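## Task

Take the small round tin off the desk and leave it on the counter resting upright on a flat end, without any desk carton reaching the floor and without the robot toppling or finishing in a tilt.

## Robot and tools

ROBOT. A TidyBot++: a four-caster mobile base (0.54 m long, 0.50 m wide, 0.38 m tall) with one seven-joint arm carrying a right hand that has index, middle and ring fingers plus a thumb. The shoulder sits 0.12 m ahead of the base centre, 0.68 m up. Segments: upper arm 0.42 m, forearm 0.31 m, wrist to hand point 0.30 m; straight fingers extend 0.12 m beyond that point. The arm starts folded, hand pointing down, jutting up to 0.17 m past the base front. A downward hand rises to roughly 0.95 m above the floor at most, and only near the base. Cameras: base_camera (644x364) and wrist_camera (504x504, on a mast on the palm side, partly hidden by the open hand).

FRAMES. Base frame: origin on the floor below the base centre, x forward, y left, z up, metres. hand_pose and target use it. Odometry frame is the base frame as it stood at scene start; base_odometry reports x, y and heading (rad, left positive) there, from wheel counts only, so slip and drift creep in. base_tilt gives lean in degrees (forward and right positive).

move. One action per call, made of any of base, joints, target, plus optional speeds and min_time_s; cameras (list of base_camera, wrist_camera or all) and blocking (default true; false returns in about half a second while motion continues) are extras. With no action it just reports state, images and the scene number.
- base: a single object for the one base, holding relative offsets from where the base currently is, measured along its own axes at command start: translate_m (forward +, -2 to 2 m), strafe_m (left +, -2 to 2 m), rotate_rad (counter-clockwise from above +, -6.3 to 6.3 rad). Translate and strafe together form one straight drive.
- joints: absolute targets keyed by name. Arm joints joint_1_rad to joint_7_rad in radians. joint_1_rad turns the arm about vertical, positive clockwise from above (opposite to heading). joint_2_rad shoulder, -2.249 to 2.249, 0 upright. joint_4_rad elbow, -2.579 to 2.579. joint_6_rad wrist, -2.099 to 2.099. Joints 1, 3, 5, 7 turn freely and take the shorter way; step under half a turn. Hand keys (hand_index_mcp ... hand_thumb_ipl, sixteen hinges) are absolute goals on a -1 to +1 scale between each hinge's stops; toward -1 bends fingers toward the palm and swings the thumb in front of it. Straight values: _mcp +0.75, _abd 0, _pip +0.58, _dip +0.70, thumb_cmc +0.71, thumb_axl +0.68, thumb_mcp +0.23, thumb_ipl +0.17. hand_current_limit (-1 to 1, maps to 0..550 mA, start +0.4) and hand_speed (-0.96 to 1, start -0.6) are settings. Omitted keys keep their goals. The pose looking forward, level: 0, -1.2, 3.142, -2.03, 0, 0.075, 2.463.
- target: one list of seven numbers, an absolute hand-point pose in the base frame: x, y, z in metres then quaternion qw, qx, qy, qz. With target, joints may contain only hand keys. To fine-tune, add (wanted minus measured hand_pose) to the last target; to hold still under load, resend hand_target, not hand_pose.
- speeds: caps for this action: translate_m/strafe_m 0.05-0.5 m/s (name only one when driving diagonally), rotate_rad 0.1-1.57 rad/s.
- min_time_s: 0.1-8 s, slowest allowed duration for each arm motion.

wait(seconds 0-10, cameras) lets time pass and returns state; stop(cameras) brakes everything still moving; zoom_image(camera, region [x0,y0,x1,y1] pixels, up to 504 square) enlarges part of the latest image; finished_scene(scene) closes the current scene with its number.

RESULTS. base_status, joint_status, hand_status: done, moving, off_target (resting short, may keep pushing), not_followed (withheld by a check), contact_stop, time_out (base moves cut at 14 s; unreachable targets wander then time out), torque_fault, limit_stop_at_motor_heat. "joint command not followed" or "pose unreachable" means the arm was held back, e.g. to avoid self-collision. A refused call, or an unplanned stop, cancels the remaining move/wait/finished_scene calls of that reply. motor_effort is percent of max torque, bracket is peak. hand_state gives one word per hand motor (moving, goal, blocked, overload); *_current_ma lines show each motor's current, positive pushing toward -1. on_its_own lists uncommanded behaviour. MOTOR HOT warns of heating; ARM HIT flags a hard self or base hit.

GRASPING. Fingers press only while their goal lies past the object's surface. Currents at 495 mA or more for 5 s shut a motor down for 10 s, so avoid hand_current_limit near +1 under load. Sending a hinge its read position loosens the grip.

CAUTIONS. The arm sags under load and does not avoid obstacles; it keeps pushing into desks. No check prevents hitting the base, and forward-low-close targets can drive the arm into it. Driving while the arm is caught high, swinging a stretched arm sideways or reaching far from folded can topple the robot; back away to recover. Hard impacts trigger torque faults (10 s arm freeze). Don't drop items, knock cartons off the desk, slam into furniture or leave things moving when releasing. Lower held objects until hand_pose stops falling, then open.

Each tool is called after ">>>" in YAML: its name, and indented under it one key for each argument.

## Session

>>> move:

Scene clock: 0.00 s.
base_odometry: x=+0.000 y=+0.000 heading=+0.000
base_tilt: forward=+0.6 right=+0.4
base_status: not commanded
joint_positions: joint_1_rad=+0.049 joint_2_rad=-0.372 joint_3_rad=+3.102 joint_4_rad=-2.543 joint_5_rad=+0.047 joint_6_rad=-0.912 joint_7_rad=+3.138 hand_index_mcp=+0.752 hand_index_abd=+0.000 hand_index_pip=+0.577 hand_index_dip=+0.696 hand_middle_mcp=+0.753 hand_middle_abd=+0.000 hand_middle_pip=+0.577 hand_middle_dip=+0.696 hand_ring_mcp=+0.753 hand_ring_abd=+0.000 hand_ring_pip=+0.577 hand_ring_dip=+0.696 hand_thumb_cmc=+0.715 hand_thumb_axl=+0.677 hand_thumb_mcp=+0.223 hand_thumb_ipl=+0.168 hand_current_limit=+0.400 hand_speed=-0.600
joint_status: not commanded
hand_state: goal,goal,goal,goal,goal,goal,goal,goal,goal,goal,goal,goal,goal,goal,goal,goal
index_mcp_current_ma: -1
index_abd_current_ma: 0
index_pip_current_ma: 0
index_dip_current_ma: 0
middle_mcp_current_ma: -1
middle_abd_current_ma: 0
middle_pip_current_ma: 0
middle_dip_current_ma: 0
ring_mcp_current_ma: -1
ring_abd_current_ma: 0
ring_pip_current_ma: 0
ring_dip_current_ma: 0
thumb_cmc_current_ma: 1
thumb_axl_current_ma: 0
thumb_mcp_current_ma: -9
thumb_ipl_current_ma: 0
hand_goal_index_mcp: 0.754
hand_goal_index_abd: 0.000
hand_goal_index_pip: 0.576
hand_goal_index_dip: 0.696
hand_goal_middle_mcp: 0.754
hand_goal_middle_abd: 0.000
hand_goal_middle_pip: 0.576
hand_goal_middle_dip: 0.696
hand_goal_ring_mcp: 0.754
hand_goal_ring_abd: 0.000
hand_goal_ring_pip: 0.576
hand_goal_ring_dip: 0.696
hand_goal_thumb_cmc: 0.714
hand_goal_thumb_axl: 0.678
hand_goal_thumb_mcp: 0.226
hand_goal_thumb_ipl: 0.168
motor_effort: joint_1_rad=+0 joint_2_rad=+0 joint_3_rad=+1 joint_4_rad=+13 joint_5_rad=+0 joint_6_rad=+1 joint_7_rad=+1
hand_pose: x=+0.3277 y=-0.0340 z=+0.6015 quat_wxyz=(-0.039, -0.702, -0.711, -0.002) (m; base frame)
hand_target: x=+0.3270 y=-0.0340 z=+0.6010 quat_wxyz=(-0.038, -0.702, -0.711, -0.001) (m; base frame)
hand_status: not commanded
pictures: base_camera, wrist_camera

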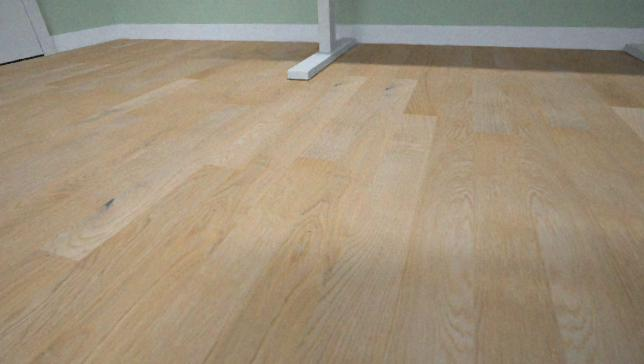

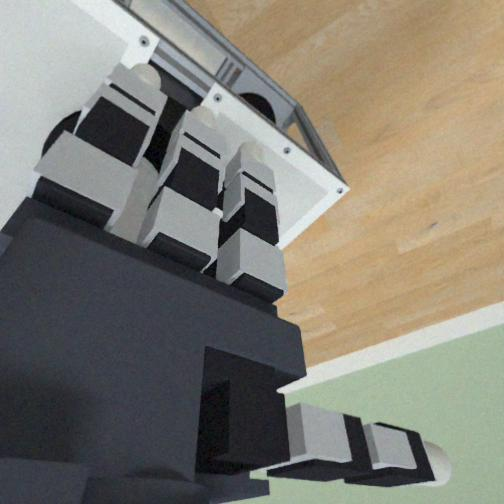

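>>> move:
  base: {"rotate_rad":-0.05}
  joints: {"joint_1_rad":0.35,"joint_2_rad":0.3,"joint_4_rad":-0.15,"joint_6_rad":-1.35,"joint_7_rad":2.463}

>>> move:
  base: {"translate_m":0.93,"strafe_m":-0.5}

>>> wait:
  seconds: 0.3
  cameras: ["all"]

>>> move:
  joints: {"joint_1_rad":-0.15}
  cameras: ["wrist_camera"]

>>> move:
  joints: {"joint_1_rad":-0.7}
  cameras: ["wrist_camera"]

Scene clock: 5.10 s.
move: done
base_odometry: x=+0.000 y=+0.000 heading=-0.050
base_tilt: forward=+0.6 right=+0.4
base_status: done
joint_positions: joint_1_rad=+0.334 joint_2_rad=+0.264 joint_3_rad=+3.102 joint_4_rad=-0.165 joint_5_rad=+0.047 joint_6_rad=-1.276 joint_7_rad=+2.517 hand_index_mcp=+0.760 hand_index_abd=+0.000 hand_index_pip=+0.577 hand_index_dip=+0.696 hand_middle_mcp=+0.759 hand_middle_abd=+0.000 hand_middle_pip=+0.577 hand_middle_dip=+0.696 hand_ring_mcp=+0.759 hand_ring_abd=+0.000 hand_ring_pip=+0.577 hand_ring_dip=+0.696 hand_thumb_cmc=+0.719 hand_thumb_axl=+0.677 hand_thumb_mcp=+0.223 hand_thumb_ipl=+0.168 hand_current_limit=+0.400 hand_speed=-0.600
joint_status: all done
hand_state: goal,goal,goal,goal,goal,goal,goal,goal,goal,goal,goal,goal,goal,goal,goal,goal
index_mcp_current_ma: 18
index_abd_current_ma: 0
index_pip_current_ma: 2
index_dip_current_ma: 0
middle_mcp_current_ma: 14
middle_abd_current_ma: 0
middle_pip_current_ma: 2
middle_dip_current_ma: 0
ring_mcp_current_ma: 15
ring_abd_current_ma: 0
ring_pip_current_ma: 2
ring_dip_current_ma: 0
thumb_cmc_current_ma: 12
thumb_axl_current_ma: -2
thumb_mcp_current_ma: -10
thumb_ipl_current_ma: -1
hand_goal_index_mcp: 0.754
hand_goal_index_abd: 0.000
hand_goal_index_pip: 0.576
hand_goal_index_dip: 0.696
hand_goal_middle_mcp: 0.754
hand_goal_middle_abd: 0.000
hand_goal_middle_pip: 0.576
hand_goal_middle_dip: 0.696
hand_goal_ring_mcp: 0.754
hand_goal_ring_abd: 0.000
hand_goal_ring_pip: 0.576
hand_goal_ring_dip: 0.696
hand_goal_thumb_cmc: 0.714
hand_goal_thumb_axl: 0.678
hand_goal_thumb_mcp: 0.226
hand_goal_thumb_ipl: 0.168
motor_effort: joint_1_rad=+0(2) joint_2_rad=-18(19) joint_3_rad=+0(1) joint_4_rad=+11(18) joint_5_rad=+0(1) joint_6_rad=+9(10) joint_7_rad=+1(2)
hand_pose: x=+0.6135 y=-0.2411 z=+1.3893 quat_wxyz=(-0.397, -0.718, -0.228, -0.525) (m; base frame)
hand_target: x=+0.6266 y=-0.2590 z=+1.3497 quat_wxyz=(-0.366, -0.754, -0.211, -0.503) (m; base frame)
hand_status: not commanded
pictures: none

Scene clock: 8.37 s.
move: done
base_odometry: x=+0.904 y=-0.545 heading=-0.050
base_tilt: forward=+0.6 right=+0.4
base_status: done
joint_positions: joint_1_rad=+0.336 joint_2_rad=+0.287 joint_3_rad=+3.102 joint_4_rad=-0.159 joint_5_rad=+0.047 joint_6_rad=-1.280 joint_7_rad=+2.516 hand_index_mcp=+0.761 hand_index_abd=+0.000 hand_index_pip=+0.577 hand_index_dip=+0.696 hand_middle_mcp=+0.760 hand_middle_abd=+0.000 hand_middle_pip=+0.577 hand_middle_dip=+0.696 hand_ring_mcp=+0.760 hand_ring_abd=+0.000 hand_ring_pip=+0.577 hand_ring_dip=+0.696 hand_thumb_cmc=+0.719 hand_thumb_axl=+0.677 hand_thumb_mcp=+0.224 hand_thumb_ipl=+0.168 hand_current_limit=+0.400 hand_speed=-0.600
joint_status: not commanded
hand_state: goal,goal,goal,goal,goal,goal,goal,goal,goal,goal,goal,goal,goal,goal,goal,goal
index_mcp_current_ma: 22
index_abd_current_ma: 0
index_pip_current_ma: 2
index_dip_current_ma: 0
middle_mcp_current_ma: 17
middle_abd_current_ma: 0
middle_pip_current_ma: 2
middle_dip_current_ma: 0
ring_mcp_current_ma: 18
ring_abd_current_ma: 0
ring_pip_current_ma: 2
ring_dip_current_ma: 0
thumb_cmc_current_ma: 14
thumb_axl_current_ma: -2
thumb_mcp_current_ma: -7
thumb_ipl_current_ma: -1
hand_goal_index_mcp: 0.754
hand_goal_index_abd: 0.000
hand_goal_index_pip: 0.576
hand_goal_index_dip: 0.696
hand_goal_middle_mcp: 0.754
hand_goal_middle_abd: 0.000
hand_goal_middle_pip: 0.576
hand_goal_middle_dip: 0.696
hand_goal_ring_mcp: 0.754
hand_goal_ring_abd: 0.000
hand_goal_ring_pip: 0.576
hand_goal_ring_dip: 0.696
hand_goal_thumb_cmc: 0.714
hand_goal_thumb_axl: 0.678
hand_goal_thumb_mcp: 0.226
hand_goal_thumb_ipl: 0.168
motor_effort: joint_1_rad=+0(1) joint_2_rad=-19(22) joint_3_rad=+0(1) joint_4_rad=+11(13) joint_5_rad=+0(1) joint_6_rad=+10(10) joint_7_rad=+1(1)
hand_pose: x=+0.6261 y=-0.2469 z=+1.3783 quat_wxyz=(-0.392, -0.724, -0.229, -0.519) (m; base frame)
hand_target: x=+0.6266 y=-0.2590 z=+1.3497 quat_wxyz=(-0.366, -0.754, -0.211, -0.503) (m; base frame)
hand_status: not commanded
pictures: none

Scene clock: 8.67 s.
base_odometry: x=+0.904 y=-0.545 heading=-0.050
base_tilt: forward=+0.6 right=+0.4
base_status: done
joint_positions: joint_1_rad=+0.336 joint_2_rad=+0.287 joint_3_rad=+3.102 joint_4_rad=-0.159 joint_5_rad=+0.047 joint_6_rad=-1.280 joint_7_rad=+2.516 hand_index_mcp=+0.761 hand_index_abd=+0.000 hand_index_pip=+0.577 hand_index_dip=+0.696 hand_middle_mcp=+0.760 hand_middle_abd=+0.000 hand_middle_pip=+0.577 hand_middle_dip=+0.696 hand_ring_mcp=+0.760 hand_ring_abd=+0.000 hand_ring_pip=+0.577 hand_ring_dip=+0.696 hand_thumb_cmc=+0.719 hand_thumb_axl=+0.677 hand_thumb_mcp=+0.224 hand_thumb_ipl=+0.168 hand_current_limit=+0.400 hand_speed=-0.600
joint_status: not commanded
hand_state: goal,goal,goal,goal,goal,goal,goal,goal,goal,goal,goal,goal,goal,goal,goal,goal
index_mcp_current_ma: 22
index_abd_current_ma: 0
index_pip_current_ma: 2
index_dip_current_ma: 0
middle_mcp_current_ma: 17
middle_abd_current_ma: 0
middle_pip_current_ma: 2
middle_dip_current_ma: 0
ring_mcp_current_ma: 18
ring_abd_current_ma: 0
ring_pip_current_ma: 2
ring_dip_current_ma: 0
thumb_cmc_current_ma: 14
thumb_axl_current_ma: -2
thumb_mcp_current_ma: -7
thumb_ipl_current_ma: -1
hand_goal_index_mcp: 0.754
hand_goal_index_abd: 0.000
hand_goal_index_pip: 0.576
hand_goal_index_dip: 0.696
hand_goal_middle_mcp: 0.754
hand_goal_middle_abd: 0.000
hand_goal_middle_pip: 0.576
hand_goal_middle_dip: 0.696
hand_goal_ring_mcp: 0.754
hand_goal_ring_abd: 0.000
hand_goal_ring_pip: 0.576
hand_goal_ring_dip: 0.696
hand_goal_thumb_cmc: 0.714
hand_goal_thumb_axl: 0.678
hand_goal_thumb_mcp: 0.226
hand_goal_thumb_ipl: 0.168
motor_effort: joint_1_rad=+0(1) joint_2_rad=-20(22) joint_3_rad=+0(1) joint_4_rad=+11(13) joint_5_rad=+0(1) joint_6_rad=+9(10) joint_7_rad=+1(1)
hand_pose: x=+0.6261 y=-0.2469 z=+1.3783 quat_wxyz=(-0.392, -0.724, -0.229, -0.519) (m; base frame)
hand_target: x=+0.6266 y=-0.2590 z=+1.3497 quat_wxyz=(-0.366, -0.754, -0.211, -0.503) (m; base frame)
hand_status: not commanded
wait: 0.30 s; at rest by 0.27 s
pictures: base_camera, wrist_camera

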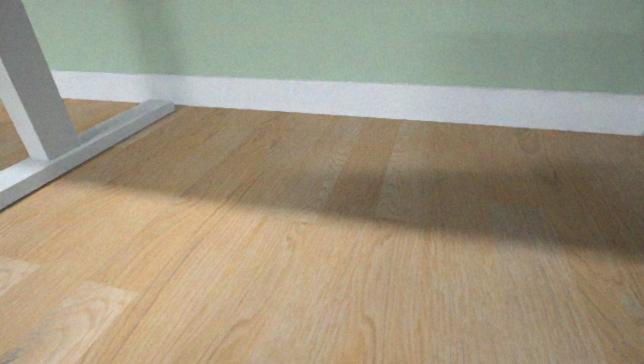

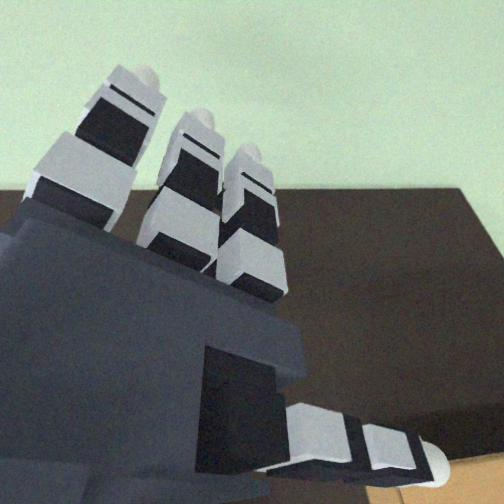

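Scene clock: 10.37 s.
move: done
base_odometry: x=+0.904 y=-0.545 heading=-0.050
base_tilt: forward=+0.6 right=+0.4
base_status: not commanded
joint_positions: joint_1_rad=-0.137 joint_2_rad=+0.287 joint_3_rad=+3.102 joint_4_rad=-0.159 joint_5_rad=+0.047 joint_6_rad=-1.280 joint_7_rad=+2.516 hand_index_mcp=+0.761 hand_index_abd=+0.000 hand_index_pip=+0.577 hand_index_dip=+0.696 hand_middle_mcp=+0.760 hand_middle_abd=+0.000 hand_middle_pip=+0.577 hand_middle_dip=+0.696 hand_ring_mcp=+0.760 hand_ring_abd=+0.000 hand_ring_pip=+0.577 hand_ring_dip=+0.696 hand_thumb_cmc=+0.719 hand_thumb_axl=+0.677 hand_thumb_mcp=+0.224 hand_thumb_ipl=+0.168 hand_current_limit=+0.400 hand_speed=-0.600
joint_status: all done
hand_state: goal,goal,goal,goal,goal,goal,goal,goal,goal,goal,goal,goal,goal,goal,goal,goal
index_mcp_current_ma: 22
index_abd_current_ma: 0
index_pip_current_ma: 2
index_dip_current_ma: 0
middle_mcp_current_ma: 17
middle_abd_current_ma: 0
middle_pip_current_ma: 2
middle_dip_current_ma: 0
ring_mcp_current_ma: 18
ring_abd_current_ma: 0
ring_pip_current_ma: 2
ring_dip_current_ma: 0
thumb_cmc_current_ma: 14
thumb_axl_current_ma: -2
thumb_mcp_current_ma: -7
thumb_ipl_current_ma: -1
hand_goal_index_mcp: 0.754
hand_goal_index_abd: 0.000
hand_goal_index_pip: 0.576
hand_goal_index_dip: 0.696
hand_goal_middle_mcp: 0.754
hand_goal_middle_abd: 0.000
hand_goal_middle_pip: 0.576
hand_goal_middle_dip: 0.696
hand_goal_ring_mcp: 0.754
hand_goal_ring_abd: 0.000
hand_goal_ring_pip: 0.576
hand_goal_ring_dip: 0.696
hand_goal_thumb_cmc: 0.714
hand_goal_thumb_axl: 0.678
hand_goal_thumb_mcp: 0.226
hand_goal_thumb_ipl: 0.168
motor_effort: joint_1_rad=+0(2) joint_2_rad=-19(20) joint_3_rad=+1(1) joint_4_rad=+11(12) joint_5_rad=+0(1) joint_6_rad=+9(10) joint_7_rad=+1(1)
hand_pose: x=+0.6829 y=+0.0109 z=+1.3783 quat_wxyz=(-0.260, -0.650, -0.392, -0.596) (m; base frame)
hand_target: x=+0.6886 y=+0.0160 z=+1.3497 quat_wxyz=(-0.230, -0.679, -0.391, -0.578) (m; base frame)
hand_status: not commanded
pictures: wrist_camera

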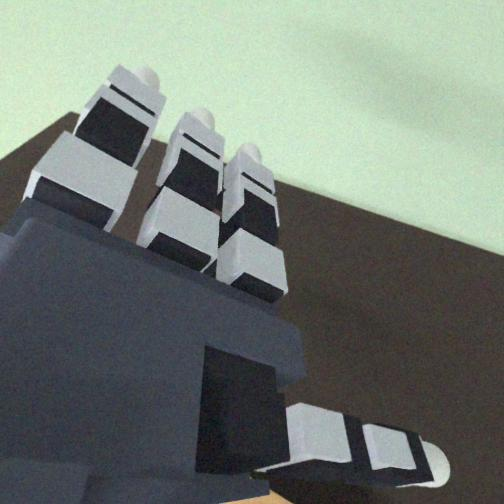

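Scene clock: 12.13 s.
move: done
base_odometry: x=+0.904 y=-0.545 heading=-0.050
base_tilt: forward=+0.6 right=+0.4
base_status: not commanded
joint_positions: joint_1_rad=-0.687 joint_2_rad=+0.287 joint_3_rad=+3.102 joint_4_rad=-0.159 joint_5_rad=+0.047 joint_6_rad=-1.280 joint_7_rad=+2.516 hand_index_mcp=+0.761 hand_index_abd=+0.000 hand_index_pip=+0.577 hand_index_dip=+0.696 hand_middle_mcp=+0.760 hand_middle_abd=+0.000 hand_middle_pip=+0.577 hand_middle_dip=+0.696 hand_ring_mcp=+0.760 hand_ring_abd=+0.000 hand_ring_pip=+0.577 hand_ring_dip=+0.696 hand_thumb_cmc=+0.719 hand_thumb_axl=+0.677 hand_thumb_mcp=+0.224 hand_thumb_ipl=+0.168 hand_current_limit=+0.400 hand_speed=-0.600
joint_status: all done
hand_state: goal,goal,goal,goal,goal,goal,goal,goal,goal,goal,goal,goal,goal,goal,goal,goal
index_mcp_current_ma: 22
index_abd_current_ma: 0
index_pip_current_ma: 2
index_dip_current_ma: 0
middle_mcp_current_ma: 17
middle_abd_current_ma: 0
middle_pip_current_ma: 2
middle_dip_current_ma: 0
ring_mcp_current_ma: 18
ring_abd_current_ma: 0
ring_pip_current_ma: 2
ring_dip_current_ma: 0
thumb_cmc_current_ma: 14
thumb_axl_current_ma: -2
thumb_mcp_current_ma: -7
thumb_ipl_current_ma: -1
hand_goal_index_mcp: 0.754
hand_goal_index_abd: 0.000
hand_goal_index_pip: 0.576
hand_goal_index_dip: 0.696
hand_goal_middle_mcp: 0.754
hand_goal_middle_abd: 0.000
hand_goal_middle_pip: 0.576
hand_goal_middle_dip: 0.696
hand_goal_ring_mcp: 0.754
hand_goal_ring_abd: 0.000
hand_goal_ring_pip: 0.576
hand_goal_ring_dip: 0.696
hand_goal_thumb_cmc: 0.714
hand_goal_thumb_axl: 0.678
hand_goal_thumb_mcp: 0.226
hand_goal_thumb_ipl: 0.168
motor_effort: joint_1_rad=+0(2) joint_2_rad=-19(20) joint_3_rad=+1(1) joint_4_rad=+11(12) joint_5_rad=+0(1) joint_6_rad=+9(10) joint_7_rad=+1(1)
hand_pose: x=+0.5941 y=+0.3041 z=+1.3783 quat_wxyz=(-0.088, -0.520, -0.554, -0.644) (m; base frame)
hand_target: x=+0.5962 y=+0.3114 z=+1.3497 quat_wxyz=(-0.064, -0.547, -0.560, -0.618) (m; base frame)
hand_status: not commanded
pictures: wrist_camera

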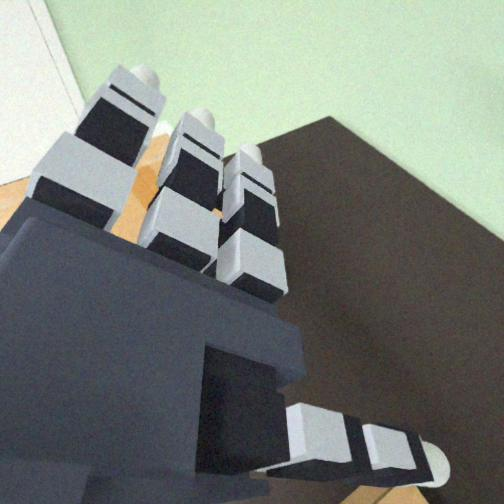

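>>> move:
  joints: {"joint_1_rad":0.3,"joint_2_rad":0.0,"joint_4_rad":-0.3,"joint_6_rad":-1.45,"joint_7_rad":2.463}
  base: {"rotate_rad":-0.07}
  cameras: ["all"]

>>> wait:
  seconds: 0.5
  cameras: ["all"]

Scene clock: 18.53 s.
move: done
base_odometry: x=+0.904 y=-0.545 heading=-0.120
base_tilt: forward=+0.6 right=+0.4
base_status: done
joint_positions: joint_1_rad=+0.284 joint_2_rad=+0.036 joint_3_rad=+3.102 joint_4_rad=-0.279 joint_5_rad=+0.047 joint_6_rad=-1.376 joint_7_rad=+2.515 hand_index_mcp=+0.761 hand_index_abd=+0.000 hand_index_pip=+0.577 hand_index_dip=+0.696 hand_middle_mcp=+0.760 hand_middle_abd=+0.000 hand_middle_pip=+0.577 hand_middle_dip=+0.696 hand_ring_mcp=+0.760 hand_ring_abd=+0.000 hand_ring_pip=+0.577 hand_ring_dip=+0.696 hand_thumb_cmc=+0.719 hand_thumb_axl=+0.677 hand_thumb_mcp=+0.224 hand_thumb_ipl=+0.168 hand_current_limit=+0.400 hand_speed=-0.600
joint_status: all done
hand_state: goal,goal,goal,goal,goal,goal,goal,goal,goal,goal,goal,goal,goal,goal,goal,goal
index_mcp_current_ma: 22
index_abd_current_ma: 0
index_pip_current_ma: 2
index_dip_current_ma: 0
middle_mcp_current_ma: 17
middle_abd_current_ma: 0
middle_pip_current_ma: 2
middle_dip_current_ma: 0
ring_mcp_current_ma: 18
ring_abd_current_ma: 0
ring_pip_current_ma: 2
ring_dip_current_ma: 0
thumb_cmc_current_ma: 14
thumb_axl_current_ma: -2
thumb_mcp_current_ma: -7
thumb_ipl_current_ma: -1
hand_goal_index_mcp: 0.754
hand_goal_index_abd: 0.000
hand_goal_index_pip: 0.576
hand_goal_index_dip: 0.696
hand_goal_middle_mcp: 0.754
hand_goal_middle_abd: 0.000
hand_goal_middle_pip: 0.576
hand_goal_middle_dip: 0.696
hand_goal_ring_mcp: 0.754
hand_goal_ring_abd: 0.000
hand_goal_ring_pip: 0.576
hand_goal_ring_dip: 0.696
hand_goal_thumb_cmc: 0.714
hand_goal_thumb_axl: 0.678
hand_goal_thumb_mcp: 0.226
hand_goal_thumb_ipl: 0.168
motor_effort: joint_1_rad=+0(3) joint_2_rad=-10(22) joint_3_rad=+1(1) joint_4_rad=+10(13) joint_5_rad=+0(2) joint_6_rad=+9(10) joint_7_rad=+1(2)
hand_pose: x=+0.5015 y=-0.1791 z=+1.4213 quat_wxyz=(-0.388, -0.707, -0.245, -0.538) (m; base frame)
hand_target: x=+0.4791 y=-0.1821 z=+1.4013 quat_wxyz=(-0.366, -0.733, -0.226, -0.527) (m; base frame)
hand_status: not commanded
pictures: base_camera, wrist_camera

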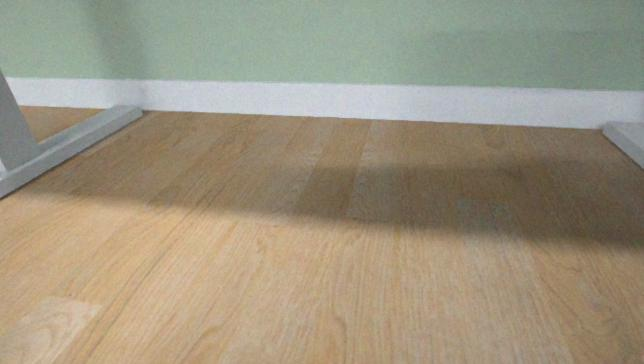

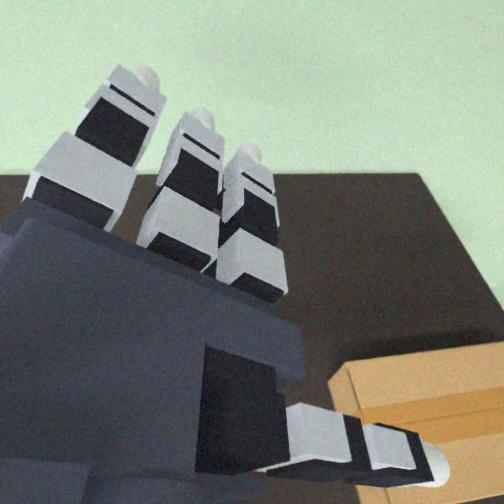

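Scene clock: 19.03 s.
base_odometry: x=+0.904 y=-0.545 heading=-0.120
base_tilt: forward=+0.6 right=+0.4
base_status: done
joint_positions: joint_1_rad=+0.284 joint_2_rad=+0.036 joint_3_rad=+3.102 joint_4_rad=-0.279 joint_5_rad=+0.047 joint_6_rad=-1.376 joint_7_rad=+2.515 hand_index_mcp=+0.761 hand_index_abd=+0.000 hand_index_pip=+0.577 hand_index_dip=+0.696 hand_middle_mcp=+0.760 hand_middle_abd=+0.000 hand_middle_pip=+0.577 hand_middle_dip=+0.696 hand_ring_mcp=+0.760 hand_ring_abd=+0.000 hand_ring_pip=+0.577 hand_ring_dip=+0.696 hand_thumb_cmc=+0.719 hand_thumb_axl=+0.677 hand_thumb_mcp=+0.224 hand_thumb_ipl=+0.168 hand_current_limit=+0.400 hand_speed=-0.600
joint_status: all done
hand_state: goal,goal,goal,goal,goal,goal,goal,goal,goal,goal,goal,goal,goal,goal,goal,goal
index_mcp_current_ma: 22
index_abd_current_ma: 0
index_pip_current_ma: 2
index_dip_current_ma: 0
middle_mcp_current_ma: 17
middle_abd_current_ma: 0
middle_pip_current_ma: 2
middle_dip_current_ma: 0
ring_mcp_current_ma: 18
ring_abd_current_ma: 0
ring_pip_current_ma: 2
ring_dip_current_ma: 0
thumb_cmc_current_ma: 14
thumb_axl_current_ma: -2
thumb_mcp_current_ma: -7
thumb_ipl_current_ma: -1
hand_goal_index_mcp: 0.754
hand_goal_index_abd: 0.000
hand_goal_index_pip: 0.576
hand_goal_index_dip: 0.696
hand_goal_middle_mcp: 0.754
hand_goal_middle_abd: 0.000
hand_goal_middle_pip: 0.576
hand_goal_middle_dip: 0.696
hand_goal_ring_mcp: 0.754
hand_goal_ring_abd: 0.000
hand_goal_ring_pip: 0.576
hand_goal_ring_dip: 0.696
hand_goal_thumb_cmc: 0.714
hand_goal_thumb_axl: 0.678
hand_goal_thumb_mcp: 0.226
hand_goal_thumb_ipl: 0.168
motor_effort: joint_1_rad=+0(3) joint_2_rad=-10(22) joint_3_rad=+1(1) joint_4_rad=+9(13) joint_5_rad=-1(2) joint_6_rad=+8(10) joint_7_rad=+1(2)
hand_pose: x=+0.5015 y=-0.1791 z=+1.4213 quat_wxyz=(-0.388, -0.707, -0.245, -0.538) (m; base frame)
hand_target: x=+0.4791 y=-0.1821 z=+1.4013 quat_wxyz=(-0.366, -0.733, -0.226, -0.527) (m; base frame)
hand_status: not commanded
wait: 0.50 s; at rest by 0.27 s
pictures: base_camera, wrist_camera

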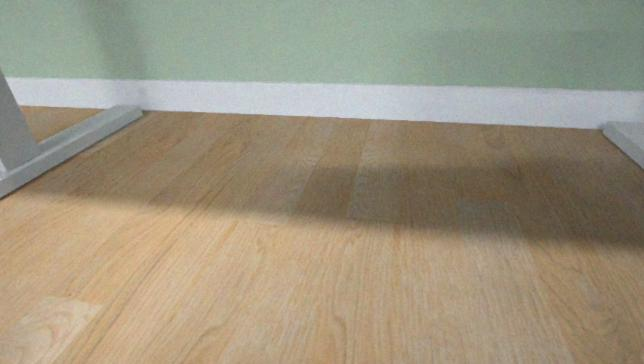

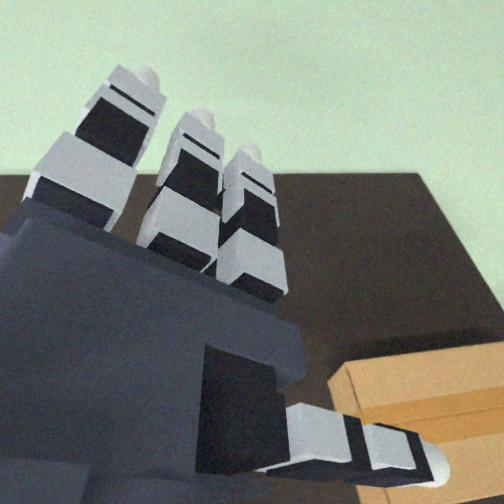

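>>> zoom_image:
  camera: "wrist_camera"
  region: [252, 252, 504, 504]

>>> move:
  joints: {"joint_1_rad":-0.1}

>>> wait:
  seconds: 0.5
  cameras: ["wrist_camera"]

>>> move:
  joints: {"joint_1_rad":-0.5}

>>> wait:
  seconds: 0.5
  cameras: ["wrist_camera"]

>>> move:
  joints: {"joint_1_rad":-0.9}

>>> wait:
  seconds: 0.5
  cameras: ["wrist_camera"]

Scaled by 2.000 from the camera's 504x504 image, which has a finer 720x720 frame.

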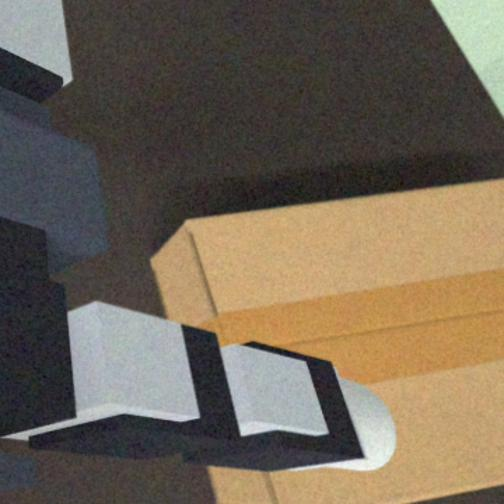

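Scene clock: 21.27 s.
move: done
base_odometry: x=+0.904 y=-0.545 heading=-0.120
base_tilt: forward=+0.6 right=+0.4
base_status: not commanded
joint_positions: joint_1_rad=-0.085 joint_2_rad=+0.036 joint_3_rad=+3.102 joint_4_rad=-0.279 joint_5_rad=+0.047 joint_6_rad=-1.376 joint_7_rad=+2.515 hand_index_mcp=+0.761 hand_index_abd=+0.000 hand_index_pip=+0.577 hand_index_dip=+0.696 hand_middle_mcp=+0.760 hand_middle_abd=+0.000 hand_middle_pip=+0.577 hand_middle_dip=+0.696 hand_ring_mcp=+0.760 hand_ring_abd=+0.000 hand_ring_pip=+0.577 hand_ring_dip=+0.696 hand_thumb_cmc=+0.719 hand_thumb_axl=+0.677 hand_thumb_mcp=+0.224 hand_thumb_ipl=+0.168 hand_current_limit=+0.400 hand_speed=-0.600
joint_status: all done
hand_state: goal,goal,goal,goal,goal,goal,goal,goal,goal,goal,goal,goal,goal,goal,goal,goal
index_mcp_current_ma: 22
index_abd_current_ma: 0
index_pip_current_ma: 2
index_dip_current_ma: 0
middle_mcp_current_ma: 17
middle_abd_current_ma: 0
middle_pip_current_ma: 2
middle_dip_current_ma: 0
ring_mcp_current_ma: 18
ring_abd_current_ma: 0
ring_pip_current_ma: 2
ring_dip_current_ma: 0
thumb_cmc_current_ma: 14
thumb_axl_current_ma: -2
thumb_mcp_current_ma: -7
thumb_ipl_current_ma: -1
hand_goal_index_mcp: 0.754
hand_goal_index_abd: 0.000
hand_goal_index_pip: 0.576
hand_goal_index_dip: 0.696
hand_goal_middle_mcp: 0.754
hand_goal_middle_abd: 0.000
hand_goal_middle_pip: 0.576
hand_goal_middle_dip: 0.696
hand_goal_ring_mcp: 0.754
hand_goal_ring_abd: 0.000
hand_goal_ring_pip: 0.576
hand_goal_ring_dip: 0.696
hand_goal_thumb_cmc: 0.714
hand_goal_thumb_axl: 0.678
hand_goal_thumb_mcp: 0.226
hand_goal_thumb_ipl: 0.168
motor_effort: joint_1_rad=+0(2) joint_2_rad=-10(10) joint_3_rad=+1(1) joint_4_rad=+10(10) joint_5_rad=+0(2) joint_6_rad=+9(10) joint_7_rad=+1(1)
hand_pose: x=+0.5404 y=-0.0291 z=+1.4212 quat_wxyz=(-0.282, -0.650, -0.371, -0.600) (m; base frame)
hand_target: x=+0.5216 y=-0.0275 z=+1.4013 quat_wxyz=(-0.254, -0.674, -0.368, -0.589) (m; base frame)
hand_status: not commanded
pictures: none

Scene clock: 21.77 s.
base_odometry: x=+0.904 y=-0.545 heading=-0.120
base_tilt: forward=+0.6 right=+0.4
base_status: not commanded
joint_positions: joint_1_rad=-0.085 joint_2_rad=+0.036 joint_3_rad=+3.102 joint_4_rad=-0.279 joint_5_rad=+0.047 joint_6_rad=-1.376 joint_7_rad=+2.515 hand_index_mcp=+0.761 hand_index_abd=+0.000 hand_index_pip=+0.577 hand_index_dip=+0.696 hand_middle_mcp=+0.760 hand_middle_abd=+0.000 hand_middle_pip=+0.577 hand_middle_dip=+0.696 hand_ring_mcp=+0.760 hand_ring_abd=+0.000 hand_ring_pip=+0.577 hand_ring_dip=+0.696 hand_thumb_cmc=+0.719 hand_thumb_axl=+0.677 hand_thumb_mcp=+0.224 hand_thumb_ipl=+0.168 hand_current_limit=+0.400 hand_speed=-0.600
joint_status: all done
hand_state: goal,goal,goal,goal,goal,goal,goal,goal,goal,goal,goal,goal,goal,goal,goal,goal
index_mcp_current_ma: 22
index_abd_current_ma: 0
index_pip_current_ma: 2
index_dip_current_ma: 0
middle_mcp_current_ma: 17
middle_abd_current_ma: 0
middle_pip_current_ma: 2
middle_dip_current_ma: 0
ring_mcp_current_ma: 18
ring_abd_current_ma: 0
ring_pip_current_ma: 2
ring_dip_current_ma: 0
thumb_cmc_current_ma: 14
thumb_axl_current_ma: -2
thumb_mcp_current_ma: -7
thumb_ipl_current_ma: -1
hand_goal_index_mcp: 0.754
hand_goal_index_abd: 0.000
hand_goal_index_pip: 0.576
hand_goal_index_dip: 0.696
hand_goal_middle_mcp: 0.754
hand_goal_middle_abd: 0.000
hand_goal_middle_pip: 0.576
hand_goal_middle_dip: 0.696
hand_goal_ring_mcp: 0.754
hand_goal_ring_abd: 0.000
hand_goal_ring_pip: 0.576
hand_goal_ring_dip: 0.696
hand_goal_thumb_cmc: 0.714
hand_goal_thumb_axl: 0.678
hand_goal_thumb_mcp: 0.226
hand_goal_thumb_ipl: 0.168
motor_effort: joint_1_rad=+0(2) joint_2_rad=-9(10) joint_3_rad=+1(1) joint_4_rad=+10(10) joint_5_rad=+0(2) joint_6_rad=+9(10) joint_7_rad=+1(1)
hand_pose: x=+0.5404 y=-0.0291 z=+1.4212 quat_wxyz=(-0.282, -0.650, -0.371, -0.600) (m; base frame)
hand_target: x=+0.5216 y=-0.0275 z=+1.4013 quat_wxyz=(-0.254, -0.674, -0.368, -0.589) (m; base frame)
hand_status: not commanded
wait: 0.50 s; at rest by 0.27 s
pictures: wrist_camera

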